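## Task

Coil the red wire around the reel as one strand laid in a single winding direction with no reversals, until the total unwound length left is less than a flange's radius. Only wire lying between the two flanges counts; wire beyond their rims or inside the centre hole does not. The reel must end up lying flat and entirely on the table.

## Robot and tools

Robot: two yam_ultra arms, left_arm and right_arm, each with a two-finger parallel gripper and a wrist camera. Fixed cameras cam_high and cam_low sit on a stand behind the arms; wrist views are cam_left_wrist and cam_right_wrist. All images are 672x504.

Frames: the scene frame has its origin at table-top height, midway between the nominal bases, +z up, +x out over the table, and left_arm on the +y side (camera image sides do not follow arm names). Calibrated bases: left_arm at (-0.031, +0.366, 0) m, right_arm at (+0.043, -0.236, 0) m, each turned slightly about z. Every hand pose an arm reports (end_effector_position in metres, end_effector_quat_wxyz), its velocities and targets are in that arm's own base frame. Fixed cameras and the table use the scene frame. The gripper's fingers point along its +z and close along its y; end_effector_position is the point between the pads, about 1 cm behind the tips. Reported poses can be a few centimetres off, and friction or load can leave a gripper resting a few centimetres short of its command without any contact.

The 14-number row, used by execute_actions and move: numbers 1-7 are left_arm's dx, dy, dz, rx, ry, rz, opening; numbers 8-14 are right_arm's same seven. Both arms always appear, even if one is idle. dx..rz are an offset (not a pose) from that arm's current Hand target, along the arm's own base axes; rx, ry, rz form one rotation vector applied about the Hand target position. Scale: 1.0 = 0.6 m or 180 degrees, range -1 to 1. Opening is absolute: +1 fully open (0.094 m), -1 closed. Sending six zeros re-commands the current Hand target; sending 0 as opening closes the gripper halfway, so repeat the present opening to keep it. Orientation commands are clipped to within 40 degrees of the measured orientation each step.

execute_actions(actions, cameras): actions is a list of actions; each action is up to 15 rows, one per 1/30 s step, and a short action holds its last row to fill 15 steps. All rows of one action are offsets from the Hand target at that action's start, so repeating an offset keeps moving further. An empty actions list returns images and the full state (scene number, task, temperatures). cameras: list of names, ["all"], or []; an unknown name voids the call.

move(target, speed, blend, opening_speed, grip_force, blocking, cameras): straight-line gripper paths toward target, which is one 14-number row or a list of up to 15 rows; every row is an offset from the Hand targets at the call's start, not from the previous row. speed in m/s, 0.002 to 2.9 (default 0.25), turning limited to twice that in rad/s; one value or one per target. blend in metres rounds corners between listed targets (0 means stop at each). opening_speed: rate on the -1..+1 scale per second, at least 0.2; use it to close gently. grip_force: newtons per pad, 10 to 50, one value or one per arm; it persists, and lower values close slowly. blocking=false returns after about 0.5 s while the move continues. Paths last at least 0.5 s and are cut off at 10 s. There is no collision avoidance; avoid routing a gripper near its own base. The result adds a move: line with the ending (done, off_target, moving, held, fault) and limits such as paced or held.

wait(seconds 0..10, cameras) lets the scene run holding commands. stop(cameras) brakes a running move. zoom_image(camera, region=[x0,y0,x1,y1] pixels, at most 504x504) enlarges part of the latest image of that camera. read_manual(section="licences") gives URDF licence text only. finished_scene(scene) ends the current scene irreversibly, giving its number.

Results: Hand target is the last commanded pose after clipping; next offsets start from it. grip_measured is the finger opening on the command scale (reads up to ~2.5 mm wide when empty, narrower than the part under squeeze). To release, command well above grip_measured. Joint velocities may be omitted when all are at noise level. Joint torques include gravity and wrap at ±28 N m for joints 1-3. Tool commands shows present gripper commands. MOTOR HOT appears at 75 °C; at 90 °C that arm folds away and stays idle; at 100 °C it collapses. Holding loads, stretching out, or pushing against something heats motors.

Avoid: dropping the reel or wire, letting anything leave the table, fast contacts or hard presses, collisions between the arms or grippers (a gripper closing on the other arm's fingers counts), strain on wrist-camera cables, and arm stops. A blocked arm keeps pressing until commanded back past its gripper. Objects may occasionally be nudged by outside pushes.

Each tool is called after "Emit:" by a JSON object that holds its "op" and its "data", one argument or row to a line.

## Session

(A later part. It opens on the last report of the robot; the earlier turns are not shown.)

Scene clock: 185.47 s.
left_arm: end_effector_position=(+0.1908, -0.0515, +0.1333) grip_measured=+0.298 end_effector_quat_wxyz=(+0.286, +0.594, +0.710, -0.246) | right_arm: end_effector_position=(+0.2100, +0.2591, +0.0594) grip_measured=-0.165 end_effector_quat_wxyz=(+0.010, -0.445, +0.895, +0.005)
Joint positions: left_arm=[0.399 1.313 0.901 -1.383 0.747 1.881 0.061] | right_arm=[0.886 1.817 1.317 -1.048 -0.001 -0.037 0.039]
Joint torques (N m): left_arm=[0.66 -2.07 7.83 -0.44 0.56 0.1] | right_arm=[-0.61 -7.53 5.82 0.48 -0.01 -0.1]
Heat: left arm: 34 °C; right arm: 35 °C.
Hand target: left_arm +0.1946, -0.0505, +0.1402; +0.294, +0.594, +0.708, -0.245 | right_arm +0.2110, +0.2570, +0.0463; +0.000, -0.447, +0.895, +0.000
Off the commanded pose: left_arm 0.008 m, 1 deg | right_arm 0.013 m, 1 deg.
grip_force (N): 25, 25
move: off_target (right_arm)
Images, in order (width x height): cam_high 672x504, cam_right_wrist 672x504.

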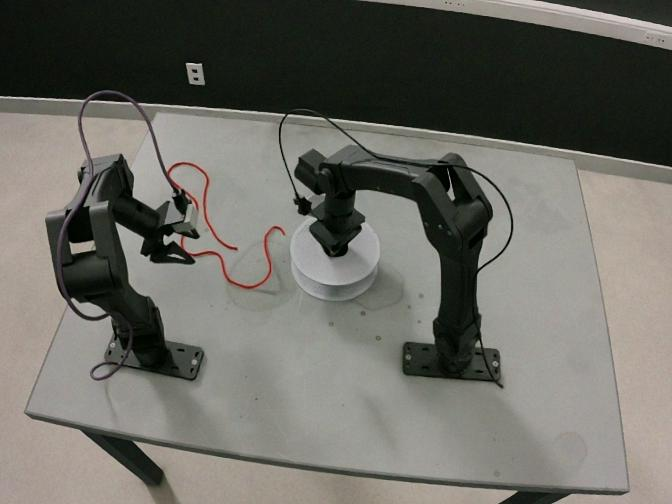

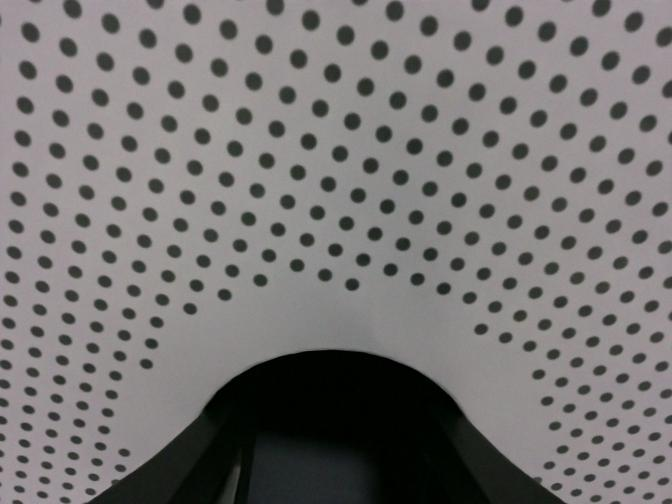

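Emit:
{"op": "move", "data": {
  "target": [
    [0,0,0,0,0,0,0.3,0.133,0,0,0,0,0,-0.1],
    [0,0,0,0,0,0,0.3,0.133,0,0,0,0,0,-0.8],
    [0,0,0,0,0,0,0.3,0.133,0,0.12,0,0,0,-0.8]
  ],
  "speed": [0.06,0.06,0.1],
  "cameras": ["all"]
}}

Scene clock: 192.10 s.
left_arm: end_effector_position=(+0.1908, -0.0515, +0.1333) grip_measured=+0.298 end_effector_quat_wxyz=(+0.286, +0.594, +0.710, -0.246) | right_arm: end_effector_position=(+0.2864, +0.2597, +0.1125) grip_measured=-0.798 end_effector_quat_wxyz=(-0.005, -0.446, +0.895, +0.005)
Joint positions: left_arm=[0.399 1.313 0.901 -1.383 0.747 1.881 0.061] | right_arm=[0.729 2.028 1.817 -1.368 -0.012 -0.196 0.009]
Joint torques (N m): left_arm=[0.66 -2.09 7.82 -0.43 0.55 0.11] | right_arm=[-0.81 -12.3 9.01 0.02 0.08 -0.1]
Heat: left arm: 35 °C; right arm: 34 °C.
Hand target: left_arm +0.1946, -0.0505, +0.1402; +0.294, +0.594, +0.708, -0.245 | right_arm +0.2908, +0.2569, +0.1183; +0.000, -0.446, +0.895, +0.000
Off the commanded pose: left_arm 0.008 m, 1 deg | right_arm 0.008 m, 1 deg.
grip_force (N): 25, 25
move: done; target 2's new opening was sent with right_arm's hand 0.021 m and 2 deg from that target

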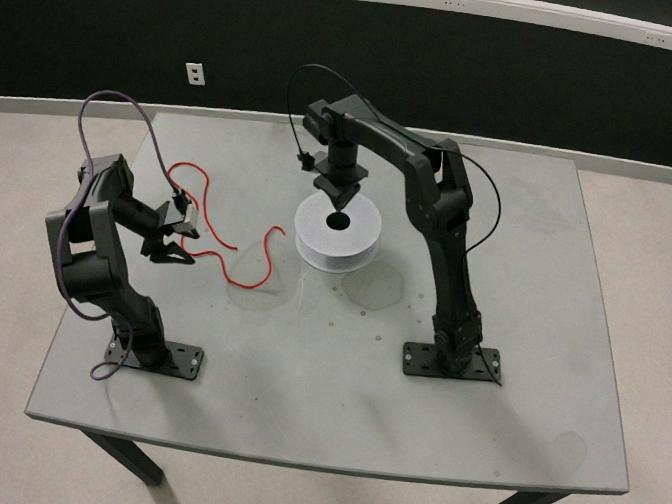

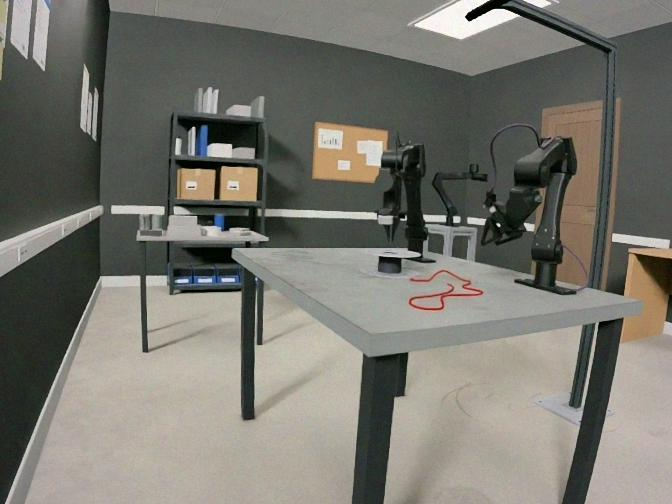

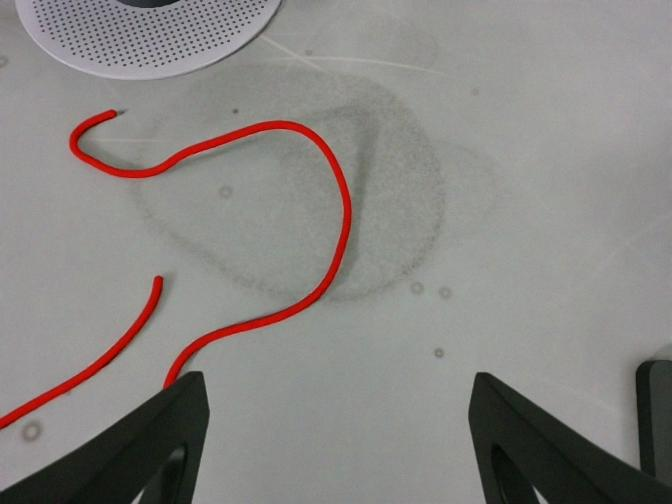

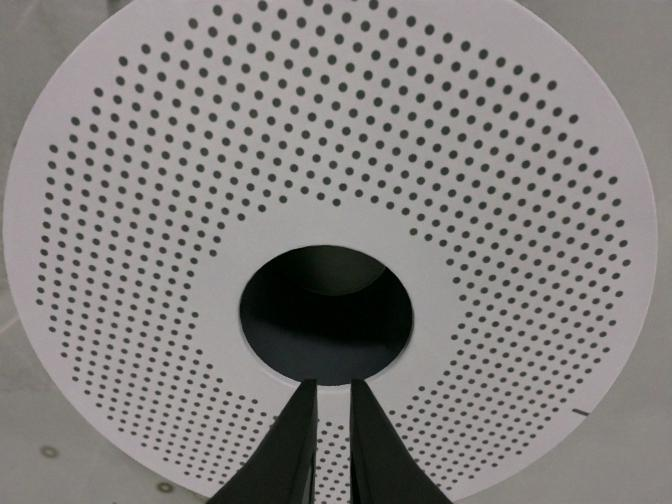

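Emit:
{"op": "move", "data": {
  "target": [
    [0,0,0,0,0,0,0.3,-0.05,0.14,0.05,0,0,0,-0.4]
  ],
  "speed": 0.15,
  "cameras": ["cam_high","cam_right_wrist"]
}}

Scene clock: 197.60 s.
left_arm: end_effector_position=(+0.1908, -0.0515, +0.1333) grip_measured=+0.298 end_effector_quat_wxyz=(+0.286, +0.594, +0.710, -0.246) | right_arm: end_effector_position=(+0.2586, +0.3410, +0.1527) grip_measured=-0.402 end_effector_quat_wxyz=(+0.019, -0.451, +0.892, +0.013)
Joint positions: left_arm=[0.399 1.313 0.901 -1.383 0.747 1.881 0.061] | right_arm=[0.917 2.197 2.24 -1.569 -0.007 -0.019 0.028]
Joint torques (N m): left_arm=[0.68 -2.07 7.84 -0.44 0.55 0.1] | right_arm=[-0.17 -11.4 9.05 0.13 0.04 0.09]
Heat: left arm: 35 °C; right arm: 34 °C.
Hand target: left_arm +0.1946, -0.0505, +0.1402; +0.294, +0.594, +0.708, -0.245 | right_arm +0.2608, +0.3409, +0.1483; +0.000, -0.447, +0.895, +0.000
Off the commanded pose: left_arm 0.008 m, 1 deg | right_arm 0.005 m, 3 deg.
joint sent to its limit (right arm) — joint 4 (wrist pitch), lower limit. The joint targets still meet the commanded pose.
grip_force (N): 25, 25
move: off_target (right_arm)
Images, in order (width x height): cam_high 672x504, cam_right_wrist 672x504.

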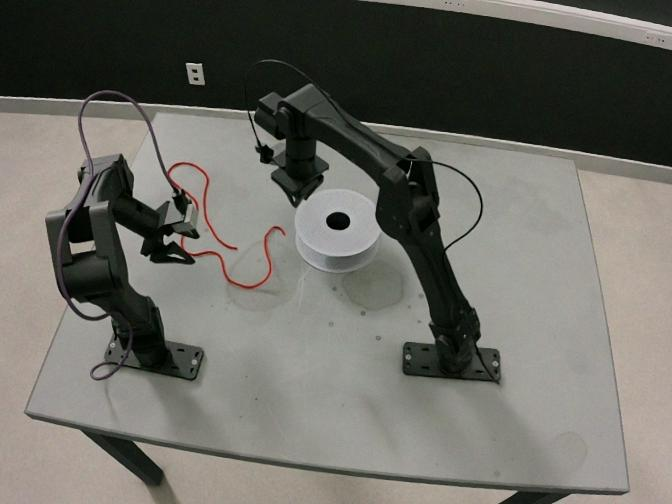

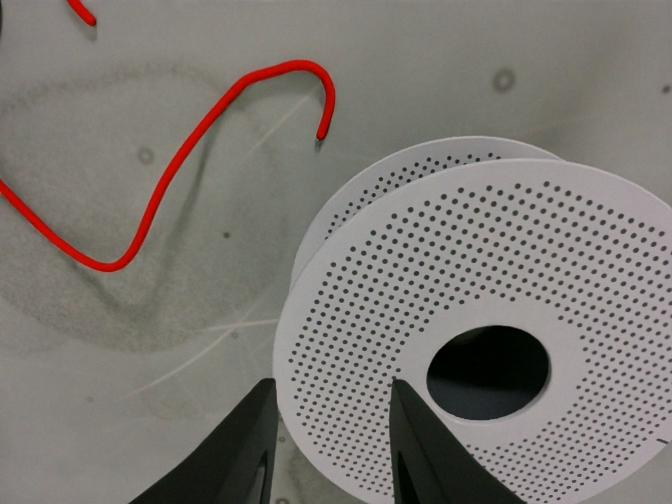

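Emit:
{"op": "move", "data": {
  "target": [
    [0,0,0,0,0,0,0.3,-0.004,0.122,-0.1,0,0,-0.167,-0.5],
    [0,0,0,0,0,0,0.3,-0.007,0.122,-0.232,0,0,-0.167,-0.5]
  ],
  "speed": 0.12,
  "cameras": ["cam_low","cam_right_wrist"]
}}

Scene clock: 207.80 s.
left_arm: end_effector_position=(+0.1908, -0.0515, +0.1333) grip_measured=+0.298 end_effector_quat_wxyz=(+0.286, +0.594, +0.710, -0.246) | right_arm: end_effector_position=(+0.2587, +0.4138, +0.0178) grip_measured=-0.498 end_effector_quat_wxyz=(+0.001, -0.200, +0.980, +0.006)
Joint positions: left_arm=[0.399 1.313 0.901 -1.383 0.747 1.881 0.061] | right_arm=[1.007 2.514 2.253 -1.3 -0.007 0.604 0.024]
Joint torques (N m): left_arm=[0.66 -2.09 7.84 -0.44 0.56 0.1] | right_arm=[0.55 -14.99 6.11 0.36 0.05 0.1]
Heat: left arm: 35 °C; right arm: 35 °C.
Hand target: left_arm +0.1946, -0.0505, +0.1402; +0.294, +0.594, +0.708, -0.245 | right_arm +0.2566, +0.4141, +0.0091; +0.000, -0.199, +0.980, +0.000
Off the commanded pose: left_arm 0.008 m, 1 deg | right_arm 0.009 m, 1 deg.
grip_force (N): 25, 25
move: done
Images, in order (width x height): cam_low 672x504, cam_right_wrist 672x504.

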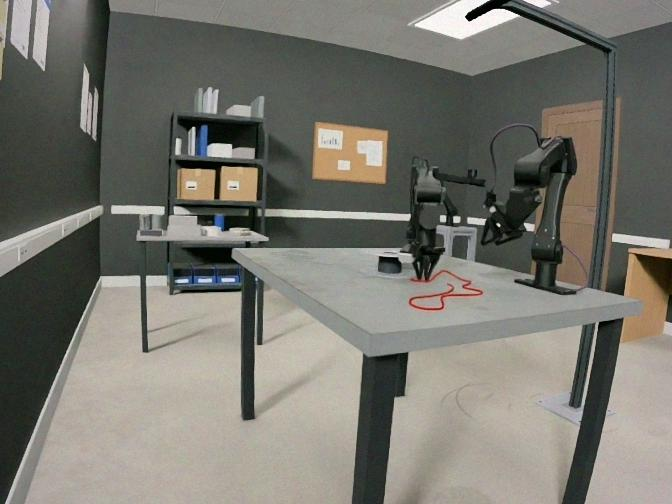

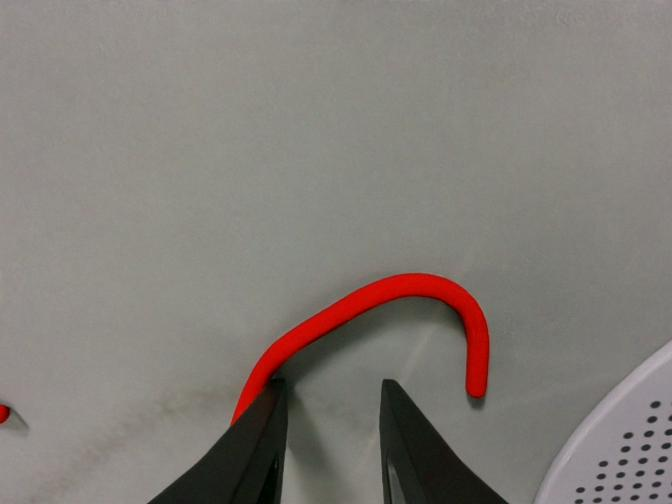

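Emit:
{"op": "move", "data": {
  "target": [
    [0,0,0,0,0,0,0.3,0,0,0.08,0,0,0.0,-0.5],
    [0,0,0,0,0,0,0.3,0.036,0.016,0.08,0,0,0.678,-0.5]
  ],
  "speed": 0.2,
  "cameras": ["cam_high","cam_right_wrist"]
}}

Scene clock: 217.67 s.
left_arm: end_effector_position=(+0.1908, -0.0515, +0.1333) grip_measured=+0.298 end_effector_quat_wxyz=(+0.286, +0.594, +0.710, -0.246) | right_arm: end_effector_position=(+0.2751, +0.4277, +0.0675) grip_measured=-0.498 end_effector_quat_wxyz=(-0.030, +0.953, -0.301, +0.005)
Joint positions: left_arm=[0.399 1.313 0.901 -1.383 0.747 1.881 0.061] | right_arm=[0.995 2.647 2.704 -1.567 -0.007 -1.534 0.024]
Joint torques (N m): left_arm=[0.66 -2.07 7.83 -0.44 0.56 0.1] | right_arm=[-0.77 -13.86 9.07 0.15 0.03 -0.11]
Heat: left arm: 35 °C; right arm: 36 °C.
Hand target: left_arm +0.1946, -0.0505, +0.1402; +0.294, +0.594, +0.708, -0.245 | right_arm +0.2782, +0.4237, +0.0571; +0.000, +0.954, -0.301, +0.000
Off the commanded pose: left_arm 0.008 m, 1 deg | right_arm 0.012 m, 3 deg.
joint sent to its limit (right arm) — joint 4 (wrist pitch), lower limit. The joint targets still meet the commanded pose.
grip_force (N): 25, 25
move: off_target (right_arm)
Images, in order (width x height): cam_high 672x504, cam_right_wrist 672x504.

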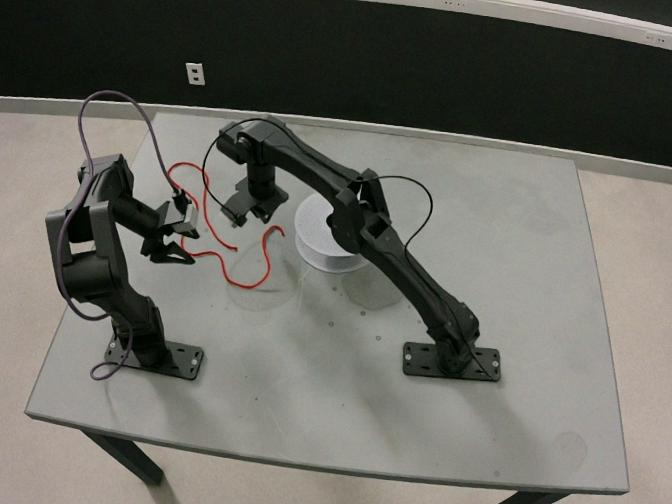

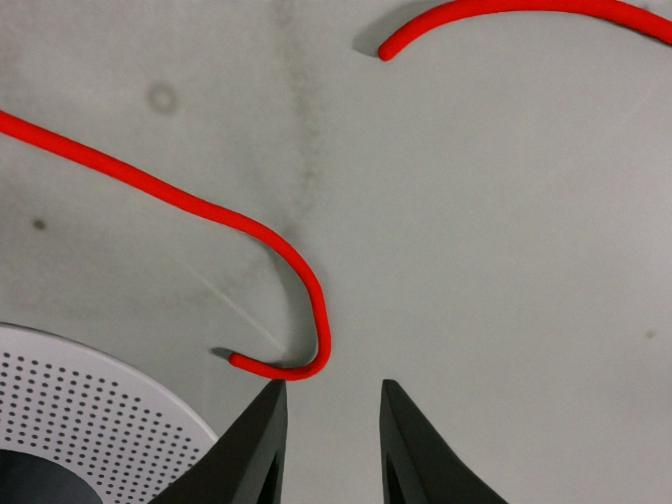

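Emit:
{"op": "move", "data": {
  "target": [
    [0,0,0,0,0,0,0.3,0.004,-0.013,-0.04,0,0,0.0,-0.5],
    [0,0,0,0,0,0,0.3,0.004,-0.013,-0.083,0,0,0.0,-0.5]
  ],
  "speed": 0.1,
  "cameras": ["cam_right_wrist"]
}}

Scene clock: 220.87 s.
left_arm: end_effector_position=(+0.1908, -0.0515, +0.1333) grip_measured=+0.298 end_effector_quat_wxyz=(+0.286, +0.594, +0.710, -0.246) | right_arm: end_effector_position=(+0.2772, +0.4178, +0.0158) grip_measured=-0.498 end_effector_quat_wxyz=(-0.001, +0.953, -0.301, -0.002)
Joint positions: left_arm=[0.399 1.313 0.901 -1.383 0.747 1.881 0.061] | right_arm=[0.981 2.626 2.456 -1.399 -0.004 -1.548 0.024]
Joint torques (N m): left_arm=[0.68 -2.07 7.82 -0.44 0.55 0.1] | right_arm=[-0.62 -16.36 4.71 0.53 0.01 -0.1]
Heat: left arm: 35 °C; right arm: 37 °C.
Hand target: left_arm +0.1946, -0.0505, +0.1402; +0.294, +0.594, +0.708, -0.245 | right_arm +0.2807, +0.4160, +0.0074; +0.000, +0.954, -0.300, +0.000
Off the commanded pose: left_arm 0.008 m, 1 deg | right_arm 0.009 m, 0 deg.
grip_force (N): 25, 25
move: done
Images, in order (width x height): cam_right_wrist 672x504.

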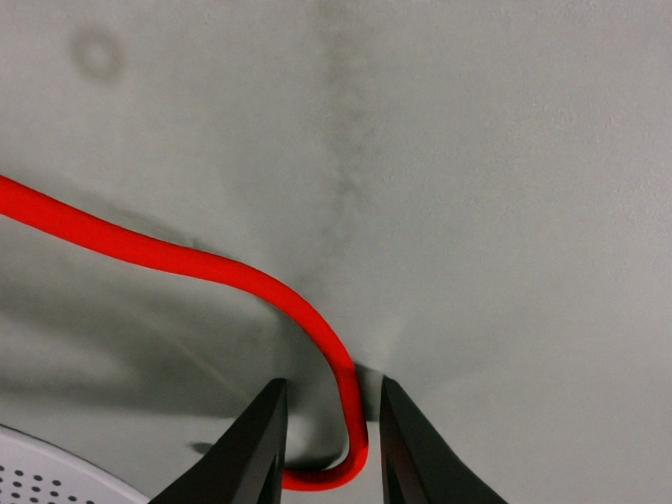

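Between the fingers. Close.

Emit:
{"op": "move", "data": {
  "target": [
    [0,0,0,0,0,0,0.3,0.0,0,0,0,0,0.0,-0.93],
    [0,0,0,0,0,0,0.3,0,0,0.08,0,0,0.0,-0.93]
  ],
  "speed": 0.1,
  "cameras": ["cam_high","cam_right_wrist"]
}}

Scene clock: 224.57 s.
left_arm: end_effector_position=(+0.1908, -0.0515, +0.1333) grip_measured=+0.298 end_effector_quat_wxyz=(+0.286, +0.594, +0.710, -0.246) | right_arm: end_effector_position=(+0.2795, +0.4213, +0.0663) grip_measured=-0.899 end_effector_quat_wxyz=(-0.024, +0.953, -0.301, +0.005)
Joint positions: left_arm=[0.399 1.313 0.901 -1.383 0.747 1.881 0.061] | right_arm=[0.981 2.637 2.68 -1.564 -0.004 -1.548 0.005]
Joint torques (N m): left_arm=[0.68 -2.09 7.84 -0.44 0.55 0.1] | right_arm=[-0.68 -14.02 8.24 0.11 0.02 -0.1]
Heat: left arm: 35 °C; right arm: 38 °C.
Hand target: left_arm +0.1946, -0.0505, +0.1402; +0.294, +0.594, +0.708, -0.245 | right_arm +0.2807, +0.4159, +0.0553; +0.000, +0.954, -0.300, +0.000
Off the commanded pose: left_arm 0.008 m, 1 deg | right_arm 0.012 m, 3 deg.
joint sent to its limit (right arm) — joint 4 (wrist pitch), lower limit. The joint targets still meet the commanded pose.
grip_force (N): 25, 25
move: off_target (right_arm)
Images, in order (width x height): cam_high 672x504, cam_right_wrist 672x504.

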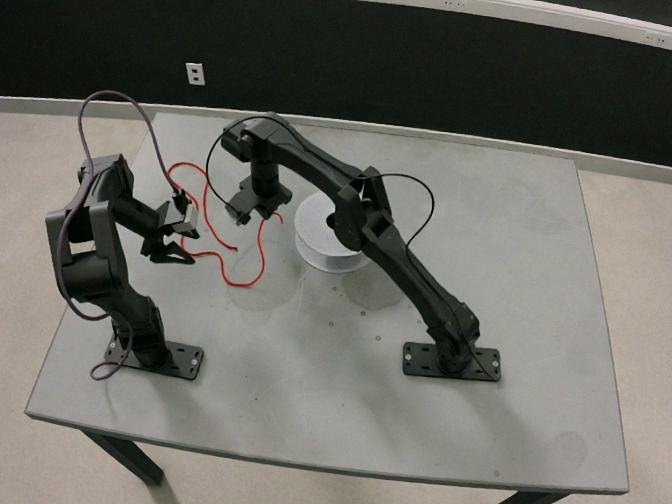

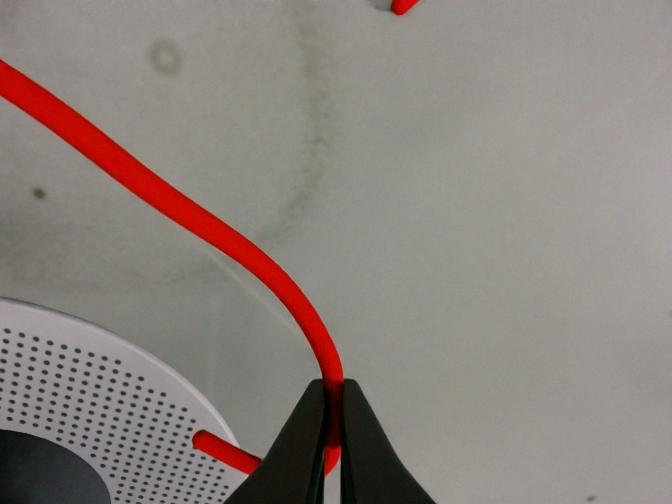

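Emit:
{"op": "move", "data": {
  "target": [
    [0,0,0,0,0,0,0.3,-0.23,-0.06,0.02,0,0,-0.1,-0.93],
    [0,0,0,0,0,0,0.3,-0.26,-0.25,0.02,0,0,-0.2,-0.93],
    [0,0,0,0,0,0,0.3,-0.21,-0.45,0.0,0,0,-0.3,-0.93]
  ],
  "speed": 0.15,
  "blend": [0.03,0.03,0],
  "cameras": ["all"]
}}

Scene clock: 231.43 s.
left_arm: end_effector_position=(+0.1908, -0.0515, +0.1333) grip_measured=+0.298 end_effector_quat_wxyz=(+0.286, +0.594, +0.710, -0.246) | right_arm: end_effector_position=(+0.1542, +0.1479, +0.0545) grip_measured=-0.899 end_effector_quat_wxyz=(+0.008, +0.712, -0.702, -0.001)
Joint positions: left_arm=[0.399 1.313 0.901 -1.383 0.747 1.881 0.061] | right_arm=[0.759 1.405 0.868 -1.048 -0.002 -0.826 0.005]
Joint torques (N m): left_arm=[0.68 -2.07 7.83 -0.43 0.56 0.1] | right_arm=[-0.61 -7.31 5.78 0.27 -0.01 -0.09]
Motor temperatures (°C): left_arm=[28 29 35 26 24 25 24] | right_arm=[23 39 29 30 23 24 23]
Heat: left arm: 35 °C; right arm: 39 °C.
Hand target: left_arm +0.1946, -0.0505, +0.1402; +0.294, +0.594, +0.708, -0.245 | right_arm +0.1546, +0.1460, +0.0553; +0.000, +0.713, -0.701, +0.000
Off the commanded pose: left_arm 0.008 m, 1 deg | right_arm 0.002 m, 1 deg.
grip_force (N): 25, 25
move: done

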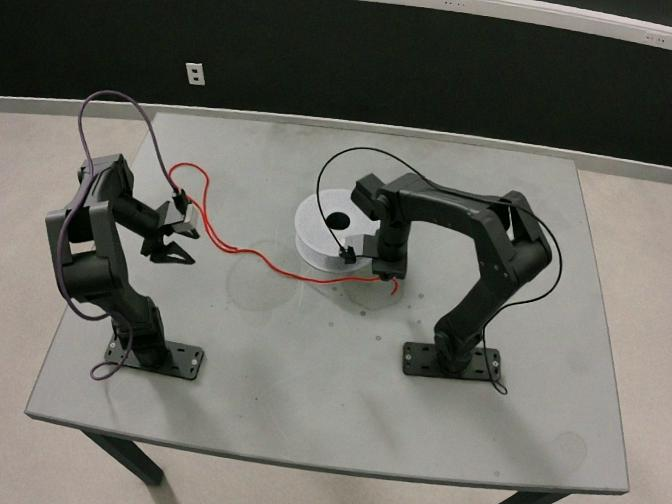

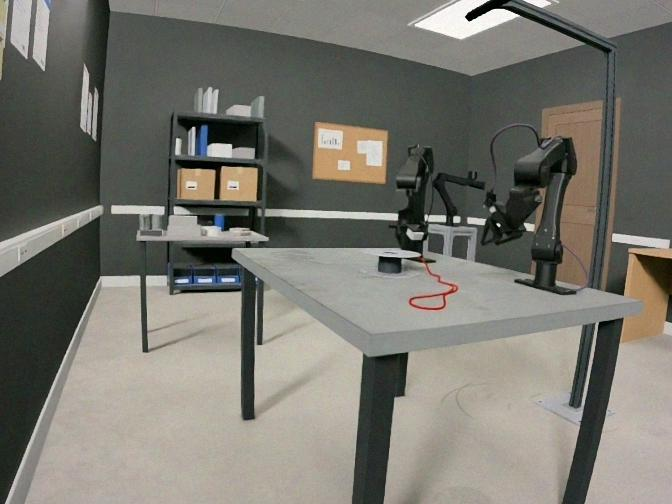

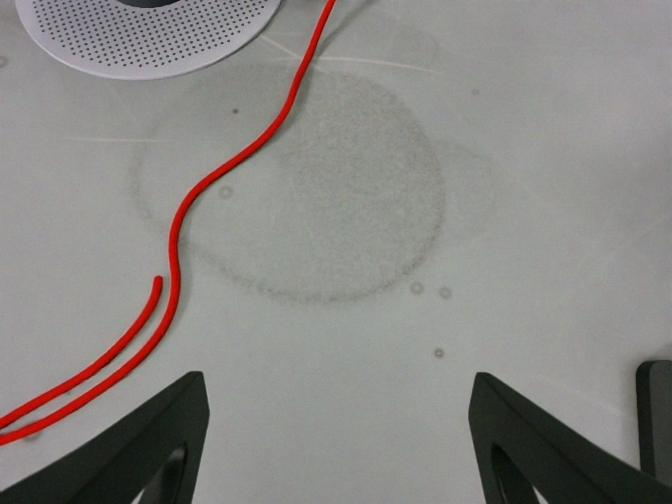

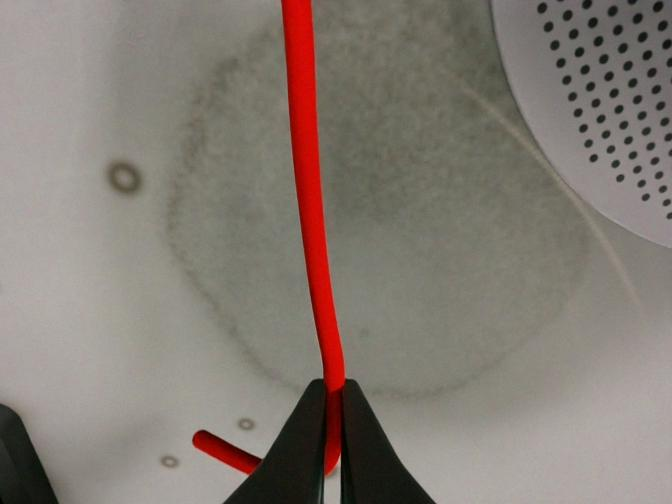

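Emit:
{"op": "move", "data": {
  "target": [
    [0,0,0,0,0,0,0.3,-0.02,-0.03,-0.065,0,0,0,-0.93],
    [0,0,0,0,0,0,0.3,-0.02,-0.03,-0.065,0,0,0,-0.5],
    [0,0,0,0,0,0,0.3,-0.04,-0.03,0.17,0,0,-0.3,-0.3]
  ],
  "speed": 0.12,
  "cameras": ["cam_high","cam_right_wrist"]
}}

Scene clock: 241.90 s.
left_arm: end_effector_position=(+0.1908, -0.0515, +0.1333) grip_measured=+0.298 end_effector_quat_wxyz=(+0.286, +0.594, +0.710, -0.246) | right_arm: end_effector_position=(+0.1306, +0.1264, +0.1491) grip_measured=-0.302 end_effector_quat_wxyz=(-0.011, -0.318, +0.948, -0.004)
Joint positions: left_arm=[0.399 1.313 0.901 -1.383 0.747 1.881 0.061] | right_arm=[0.762 1.253 1.133 -1.474 -0.002 0.115 0.033]
Joint torques (N m): left_arm=[0.65 -2.09 7.83 -0.44 0.56 0.11] | right_arm=[0.68 -5.34 9.2 0.06 -0.02 0.1]
Heat: left arm: 35 °C; right arm: 36 °C.
Hand target: left_arm +0.1946, -0.0505, +0.1402; +0.294, +0.594, +0.708, -0.245 | right_arm +0.1306, +0.1279, +0.1574; +0.000, -0.318, +0.948, +0.000
Off the commanded pose: left_arm 0.008 m, 1 deg | right_arm 0.008 m, 1 deg.
grip_force (N): 25, 25
move: done
Images, in order (width x height): cam_high 672x504, cam_right_wrist 672x504.

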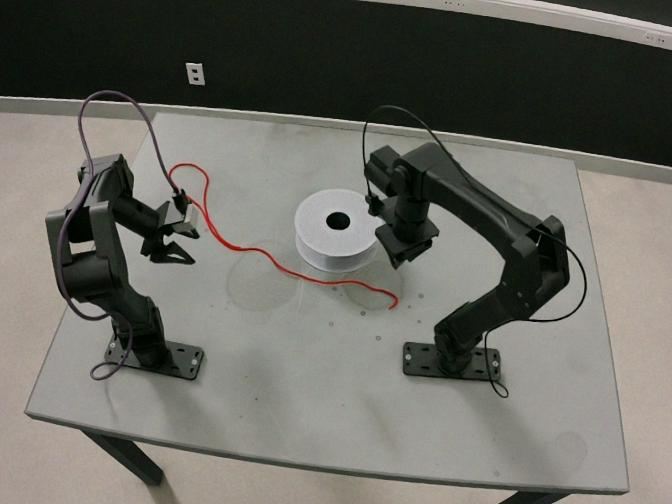

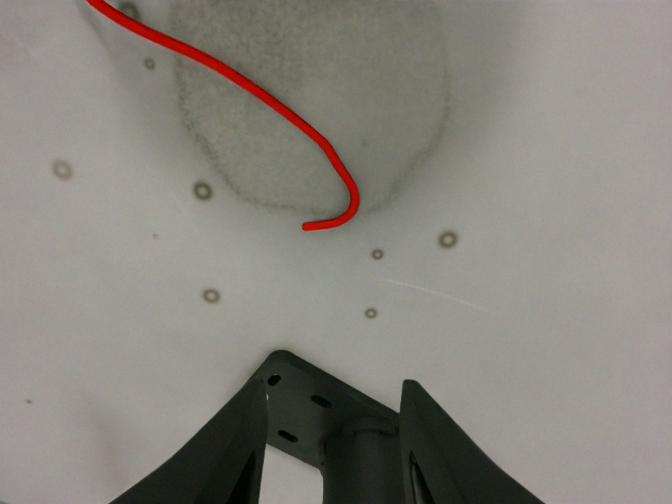

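Emit:
{"op": "move", "data": {
  "target": [
    [0,0,0,0,0,0,0.3,-0.021,-0.001,-0.1,0,0,0.5,-0.5],
    [0,0,0,0,0,0,0.3,-0.021,-0.001,-0.18,0,0,0.5,-0.5]
  ],
  "speed": 0.2,
  "cameras": ["cam_right_wrist"]
}}

Scene clock: 249.33 s.
left_arm: end_effector_position=(+0.1908, -0.0515, +0.1333) grip_measured=+0.298 end_effector_quat_wxyz=(+0.286, +0.594, +0.710, -0.246) | right_arm: end_effector_position=(+0.1195, +0.1283, +0.0535) grip_measured=-0.498 end_effector_quat_wxyz=(-0.005, +0.892, -0.452, +0.001)
Joint positions: left_arm=[0.399 1.313 0.901 -1.383 0.747 1.881 0.061] | right_arm=[0.814 1.216 0.727 -1.071 -0.002 -1.39 0.024]
Joint torques (N m): left_arm=[0.66 -2.09 7.83 -0.43 0.55 0.11] | right_arm=[0.44 -3.08 6.06 0.35 0 -0.11]
Heat: left arm: 35 °C; right arm: 35 °C.
Hand target: left_arm +0.1946, -0.0505, +0.1402; +0.294, +0.594, +0.708, -0.245 | right_arm +0.1180, +0.1274, +0.0494; +0.000, +0.895, -0.446, +0.000
Off the commanded pose: left_arm 0.008 m, 1 deg | right_arm 0.005 m, 1 deg.
grip_force (N): 25, 25
move: done
Images, in order (width x height): cam_right_wrist 672x504.

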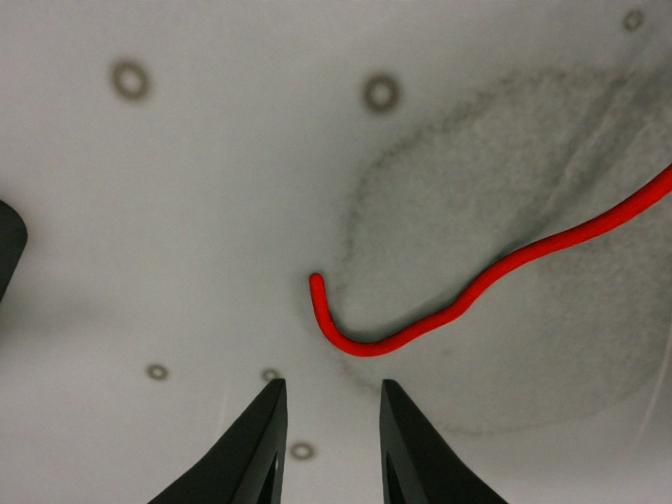

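Emit:
{"op": "move", "data": {
  "target": [
    [0,0,0,0,0,0,0.3,-0.013,0,-0.04,0,0,0,-0.5],
    [0,0,0,0,0,0,0.3,-0.013,0,-0.073,0,0,0,-0.5],
    [0,0,0,0,0,0,0.3,-0.013,0,-0.073,0,0,0,-0.93]
  ],
  "speed": 0.1,
  "cameras": ["cam_right_wrist"]
}}

Scene clock: 254.50 s.
left_arm: end_effector_position=(+0.1908, -0.0515, +0.1333) grip_measured=+0.298 end_effector_quat_wxyz=(+0.286, +0.594, +0.710, -0.246) | right_arm: end_effector_position=(+0.1115, +0.1275, +0.0097) grip_measured=-0.898 end_effector_quat_wxyz=(-0.002, +0.895, -0.446, +0.000)
Joint positions: left_arm=[0.399 1.313 0.901 -1.383 0.747 1.881 0.061] | right_arm=[0.845 1.27 0.576 -0.873 -0.002 -1.373 0.005]
Joint torques (N m): left_arm=[0.68 -2.07 7.83 -0.44 0.55 0.1] | right_arm=[0.72 -3.1 5.63 0.41 0.01 0.09]
Motor temperatures (°C): left_arm=[28 29 35 26 24 25 24] | right_arm=[23 34 29 29 23 24 23]
Heat: left arm: 35 °C; right arm: 34 °C.
Hand target: left_arm +0.1946, -0.0505, +0.1402; +0.294, +0.594, +0.708, -0.245 | right_arm +0.1101, +0.1273, +0.0055; +0.000, +0.895, -0.446, +0.000
Off the commanded pose: left_arm 0.008 m, 1 deg | right_arm 0.004 m, 0 deg.
grip_force (N): 25, 25
move: done
Images, in order (width x height): cam_right_wrist 672x504.

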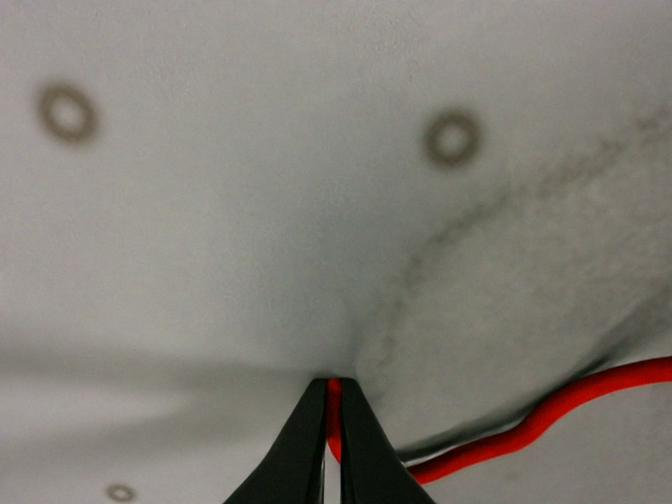

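Emit:
{"op": "move", "data": {
  "target": [
    [0,0,0,0,0,0,0.3,0.05,-0.02,0.08,0,0,-0.2,-0.93],
    [0,0,0,0,0,0,0.3,0.1,-0.12,0.08,0,0,-0.6,-0.93],
    [0,0,0,0,0,0,0.3,0.15,-0.21,0.08,0,0,-0.9,-0.93]
  ],
  "speed": 0.25,
  "blend": [0.03,0.03,0],
  "cameras": ["all"]
}}

Scene clock: 263.40 s.
left_arm: end_effector_position=(+0.1908, -0.0515, +0.1333) grip_measured=+0.298 end_effector_quat_wxyz=(+0.286, +0.594, +0.710, -0.246) | right_arm: end_effector_position=(+0.1908, +0.0029, +0.0498) grip_measured=-0.901 end_effector_quat_wxyz=(-0.011, +0.292, +0.956, -0.003)
Joint positions: left_arm=[0.399 1.313 0.901 -1.383 0.747 1.881 0.061] | right_arm=[0.008 1.325 0.786 -1.054 -0.002 0.602 0.005]
Joint torques (N m): left_arm=[0.66 -2.1 7.84 -0.44 0.56 0.11] | right_arm=[-0.69 -3.88 9.05 0.26 -0.01 0.11]
Heat: left arm: 35 °C; right arm: 33 °C.
Hand target: left_arm +0.1946, -0.0505, +0.1402; +0.294, +0.594, +0.708, -0.245 | right_arm +0.2002, +0.0014, +0.0536; +0.000, +0.300, +0.954, +0.000
Off the commanded pose: left_arm 0.008 m, 1 deg | right_arm 0.010 m, 2 deg.
grip_force (N): 25, 25
move: done

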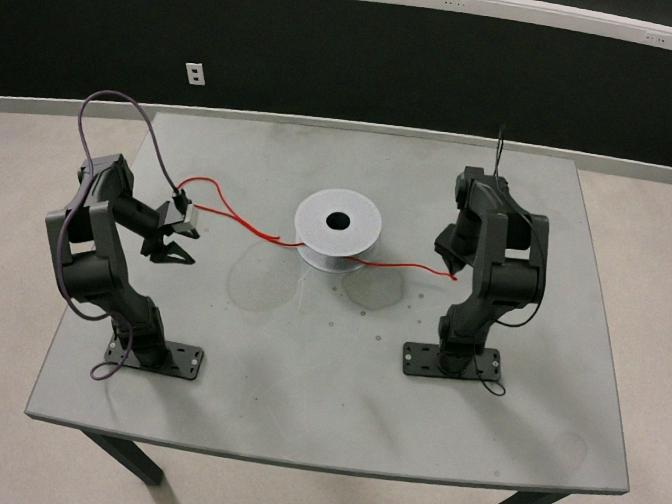

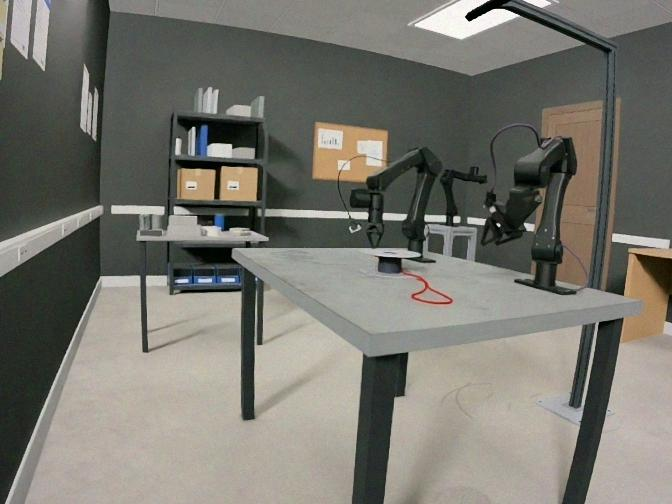

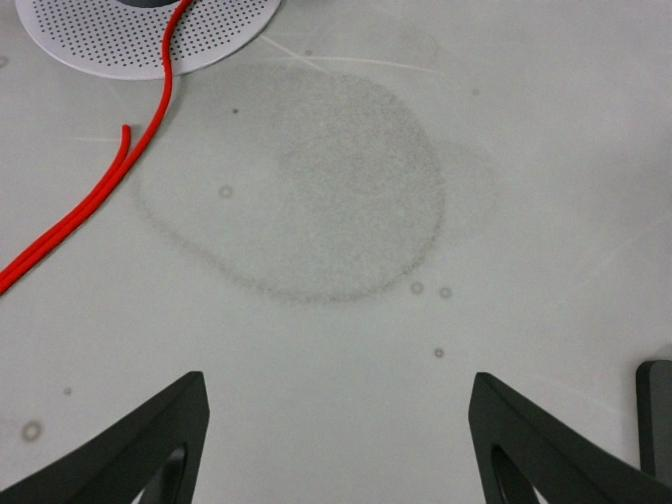

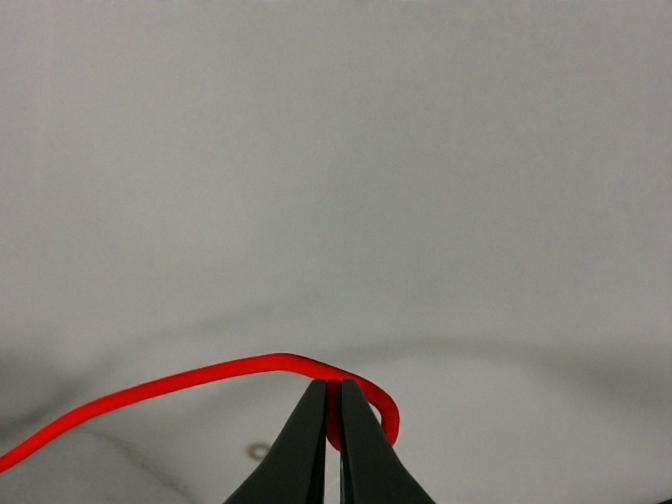

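Emit:
{"op": "move", "data": {
  "target": [
    [0,0,0,0,0,0,0.3,0.14,0.12,-0.025,0,0,0.15,-0.93],
    [0,0,0,0,0,0,0.3,0.31,0.2,-0.025,0,0,0.25,-0.93]
  ],
  "speed": 0.12,
  "blend": [0.04,0],
  "cameras": ["all"]
}}

Emit:
{"op": "zoom_image", "data": {
  "camera": "cam_high",
  "region": [170, 150, 470, 300]
}}

Scene clock: 270.57 s.
left_arm: end_effector_position=(+0.1908, -0.0515, +0.1333) grip_measured=+0.298 end_effector_quat_wxyz=(+0.286, +0.594, +0.710, -0.246) | right_arm: end_effector_position=(+0.3849, +0.1183, +0.0419) grip_measured=-0.901 end_effector_quat_wxyz=(+0.007, -0.080, +0.997, +0.003)
Joint positions: left_arm=[0.399 1.313 0.901 -1.383 0.747 1.881 0.061] | right_arm=[0.295 2.099 1.642 -1.1 -0.002 0.135 0.005]
Joint torques (N m): left_arm=[0.68 -2.07 7.83 -0.44 0.56 0.11] | right_arm=[0.58 -10.78 9.31 0.11 -0.01 -0.1]
Heat: left arm: 35 °C; right arm: 33 °C.
Hand target: left_arm +0.1946, -0.0505, +0.1402; +0.294, +0.594, +0.708, -0.245 | right_arm +0.3863, +0.1213, +0.0386; +0.000, -0.087, +0.996, +0.000
Off the commanded pose: left_arm 0.008 m, 1 deg | right_arm 0.005 m, 1 deg.
grip_force (N): 25, 25
move: done

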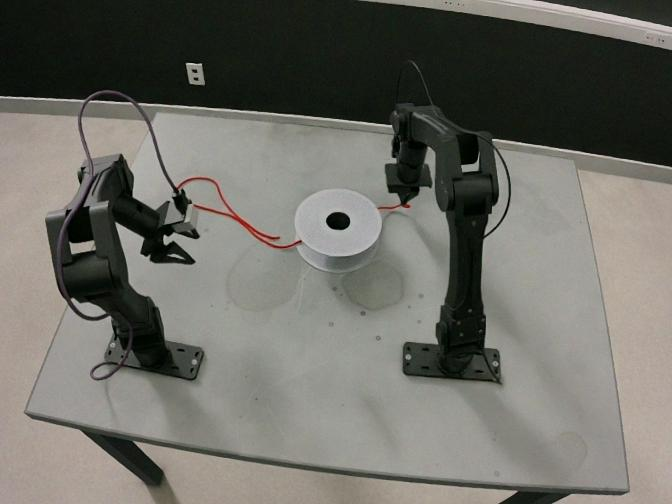

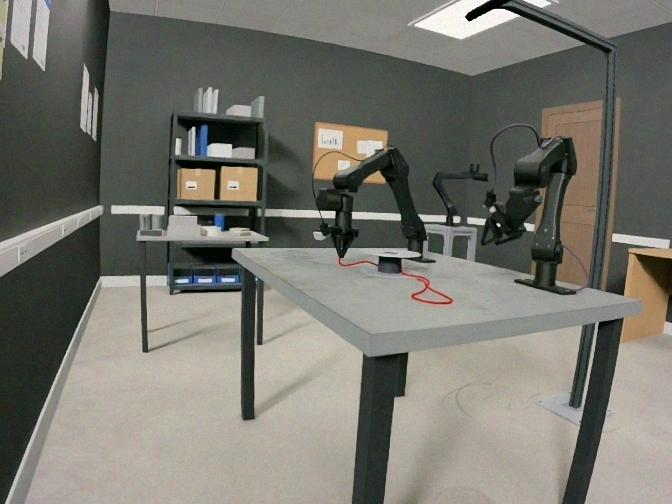

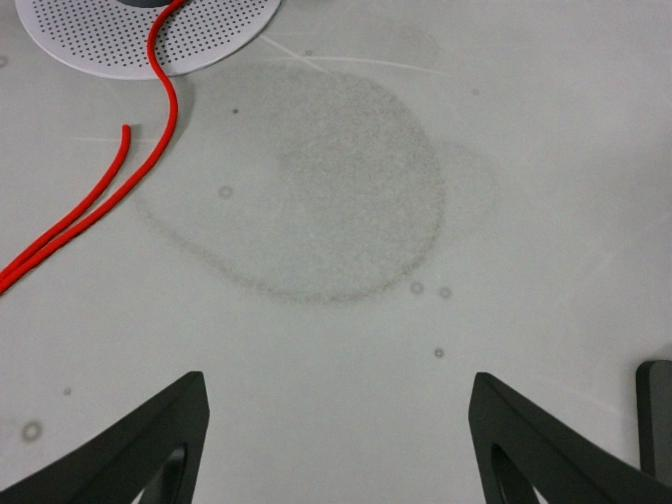

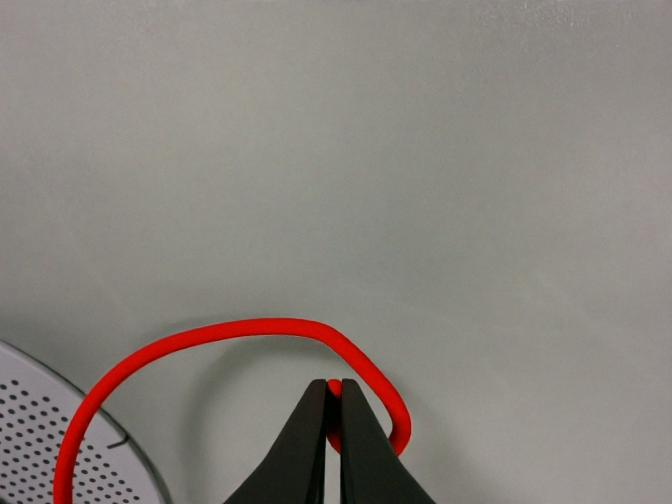

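Scaled by 1.680 from the camera's 672x504 image, which has a finer 960x720 frame.

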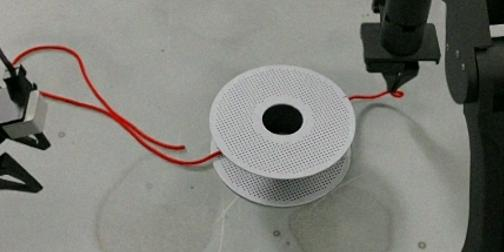

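Emit:
{"op": "zoom_image", "data": {
  "camera": "cam_right_wrist",
  "region": [0, 300, 200, 504]
}}

Emit:
{"op": "zoom_image", "data": {
  "camera": "cam_low",
  "region": [320, 220, 470, 320]
}}

Scaled by 2.471 from the camera's 672x504 image, which has a finer 960x720 frame.

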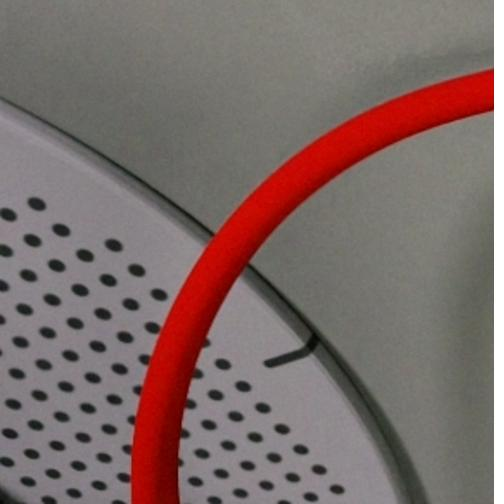

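Scaled by 3.360 from the camera's 672x504 image, which has a finer 960x720 frame.

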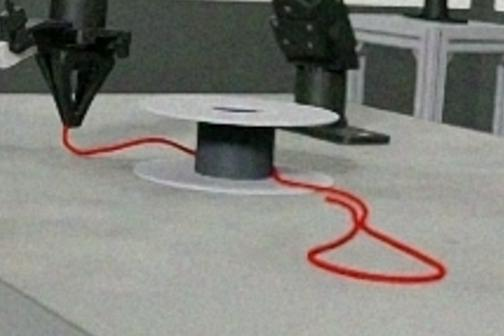

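Emit:
{"op": "move", "data": {
  "target": [
    [0,0,0,0,0,0,0.3,0.07,0.15,0.0,0,0,0.15,-0.93],
    [0,0,0,0,0,0,0.3,0.07,0.28,0,0,0,0.25,-0.93]
  ],
  "speed": 0.12,
  "blend": [0.03,0],
  "cameras": ["all"]
}}

Emit:
{"op": "zoom_image", "data": {
  "camera": "cam_low",
  "region": [320, 220, 470, 320]
}}

Scene clock: 276.80 s.
left_arm: end_effector_position=(+0.1908, -0.0515, +0.1333) grip_measured=+0.298 end_effector_quat_wxyz=(+0.286, +0.594, +0.710, -0.246) | right_arm: end_effector_position=(+0.4294, +0.2887, +0.0480) grip_measured=-0.901 end_effector_quat_wxyz=(+0.029, -0.457, +0.889, +0.004)
Joint positions: left_arm=[0.399 1.313 0.901 -1.383 0.747 1.881 0.061] | right_arm=[0.589 2.731 2.79 -1.572 -0.002 -0.36 0.005]
Joint torques (N m): left_arm=[0.68 -2.07 7.83 -0.44 0.55 0.11] | right_arm=[0.18 -14.27 9.11 0.22 -0.02 -0.11]
Heat: left arm: 35 °C; right arm: 34 °C.
Hand target: left_arm +0.1946, -0.0505, +0.1402; +0.294, +0.594, +0.708, -0.245 | right_arm +0.4281, +0.2893, +0.0384; -0.001, -0.462, +0.887, +0.000
Off the commanded pose: left_arm 0.008 m, 1 deg | right_arm 0.010 m, 3 deg.
joint sent to its limit (right arm) — joint 4 (wrist pitch), lower limit. The joint targets still meet the commanded pose.
grip_force (N): 25, 25
move: off_target (right_arm)

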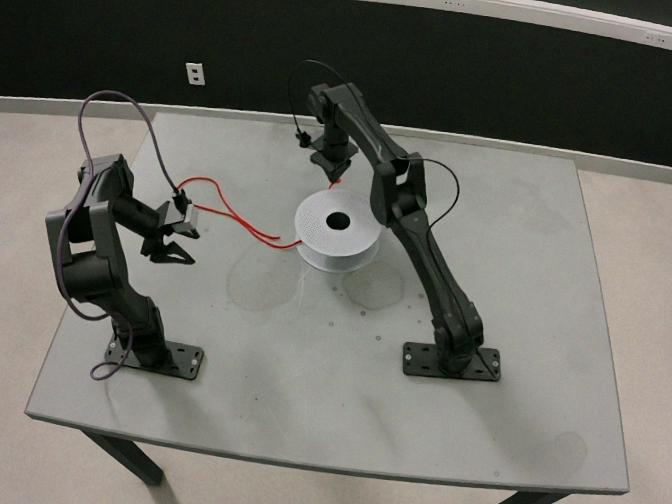

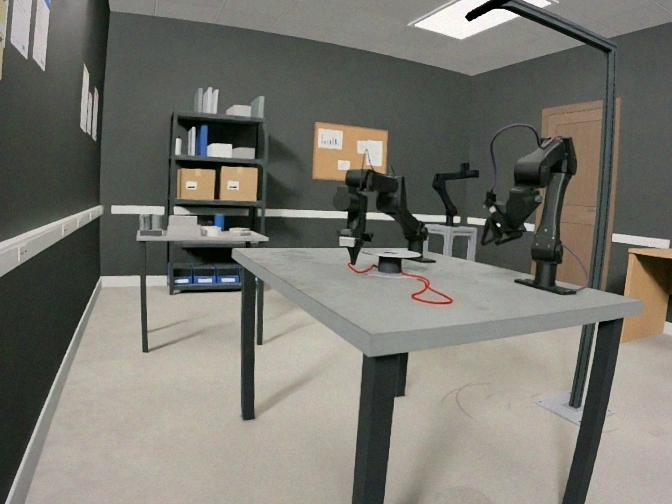

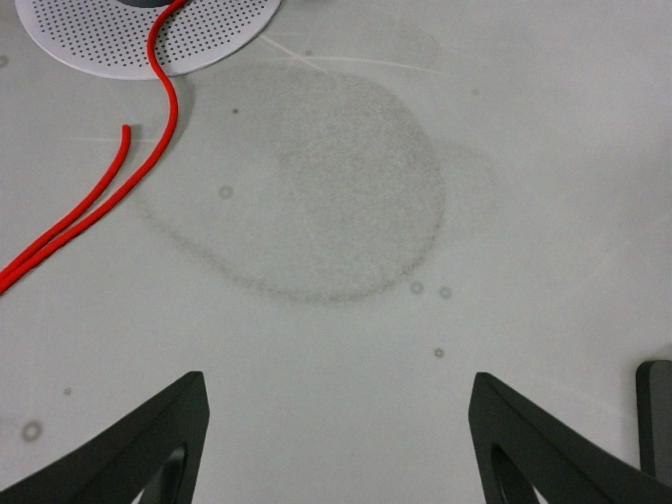

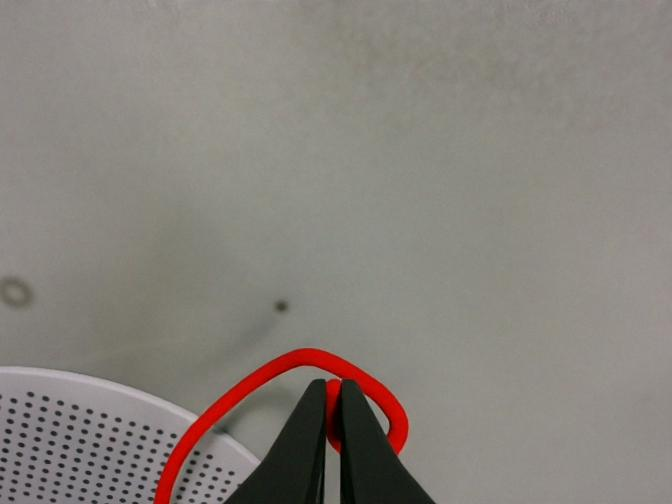

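Scaled by 3.360 from the camera's 672x504 image, which has a finer 960x720 frame.

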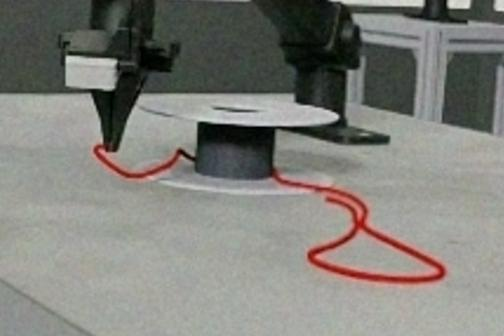

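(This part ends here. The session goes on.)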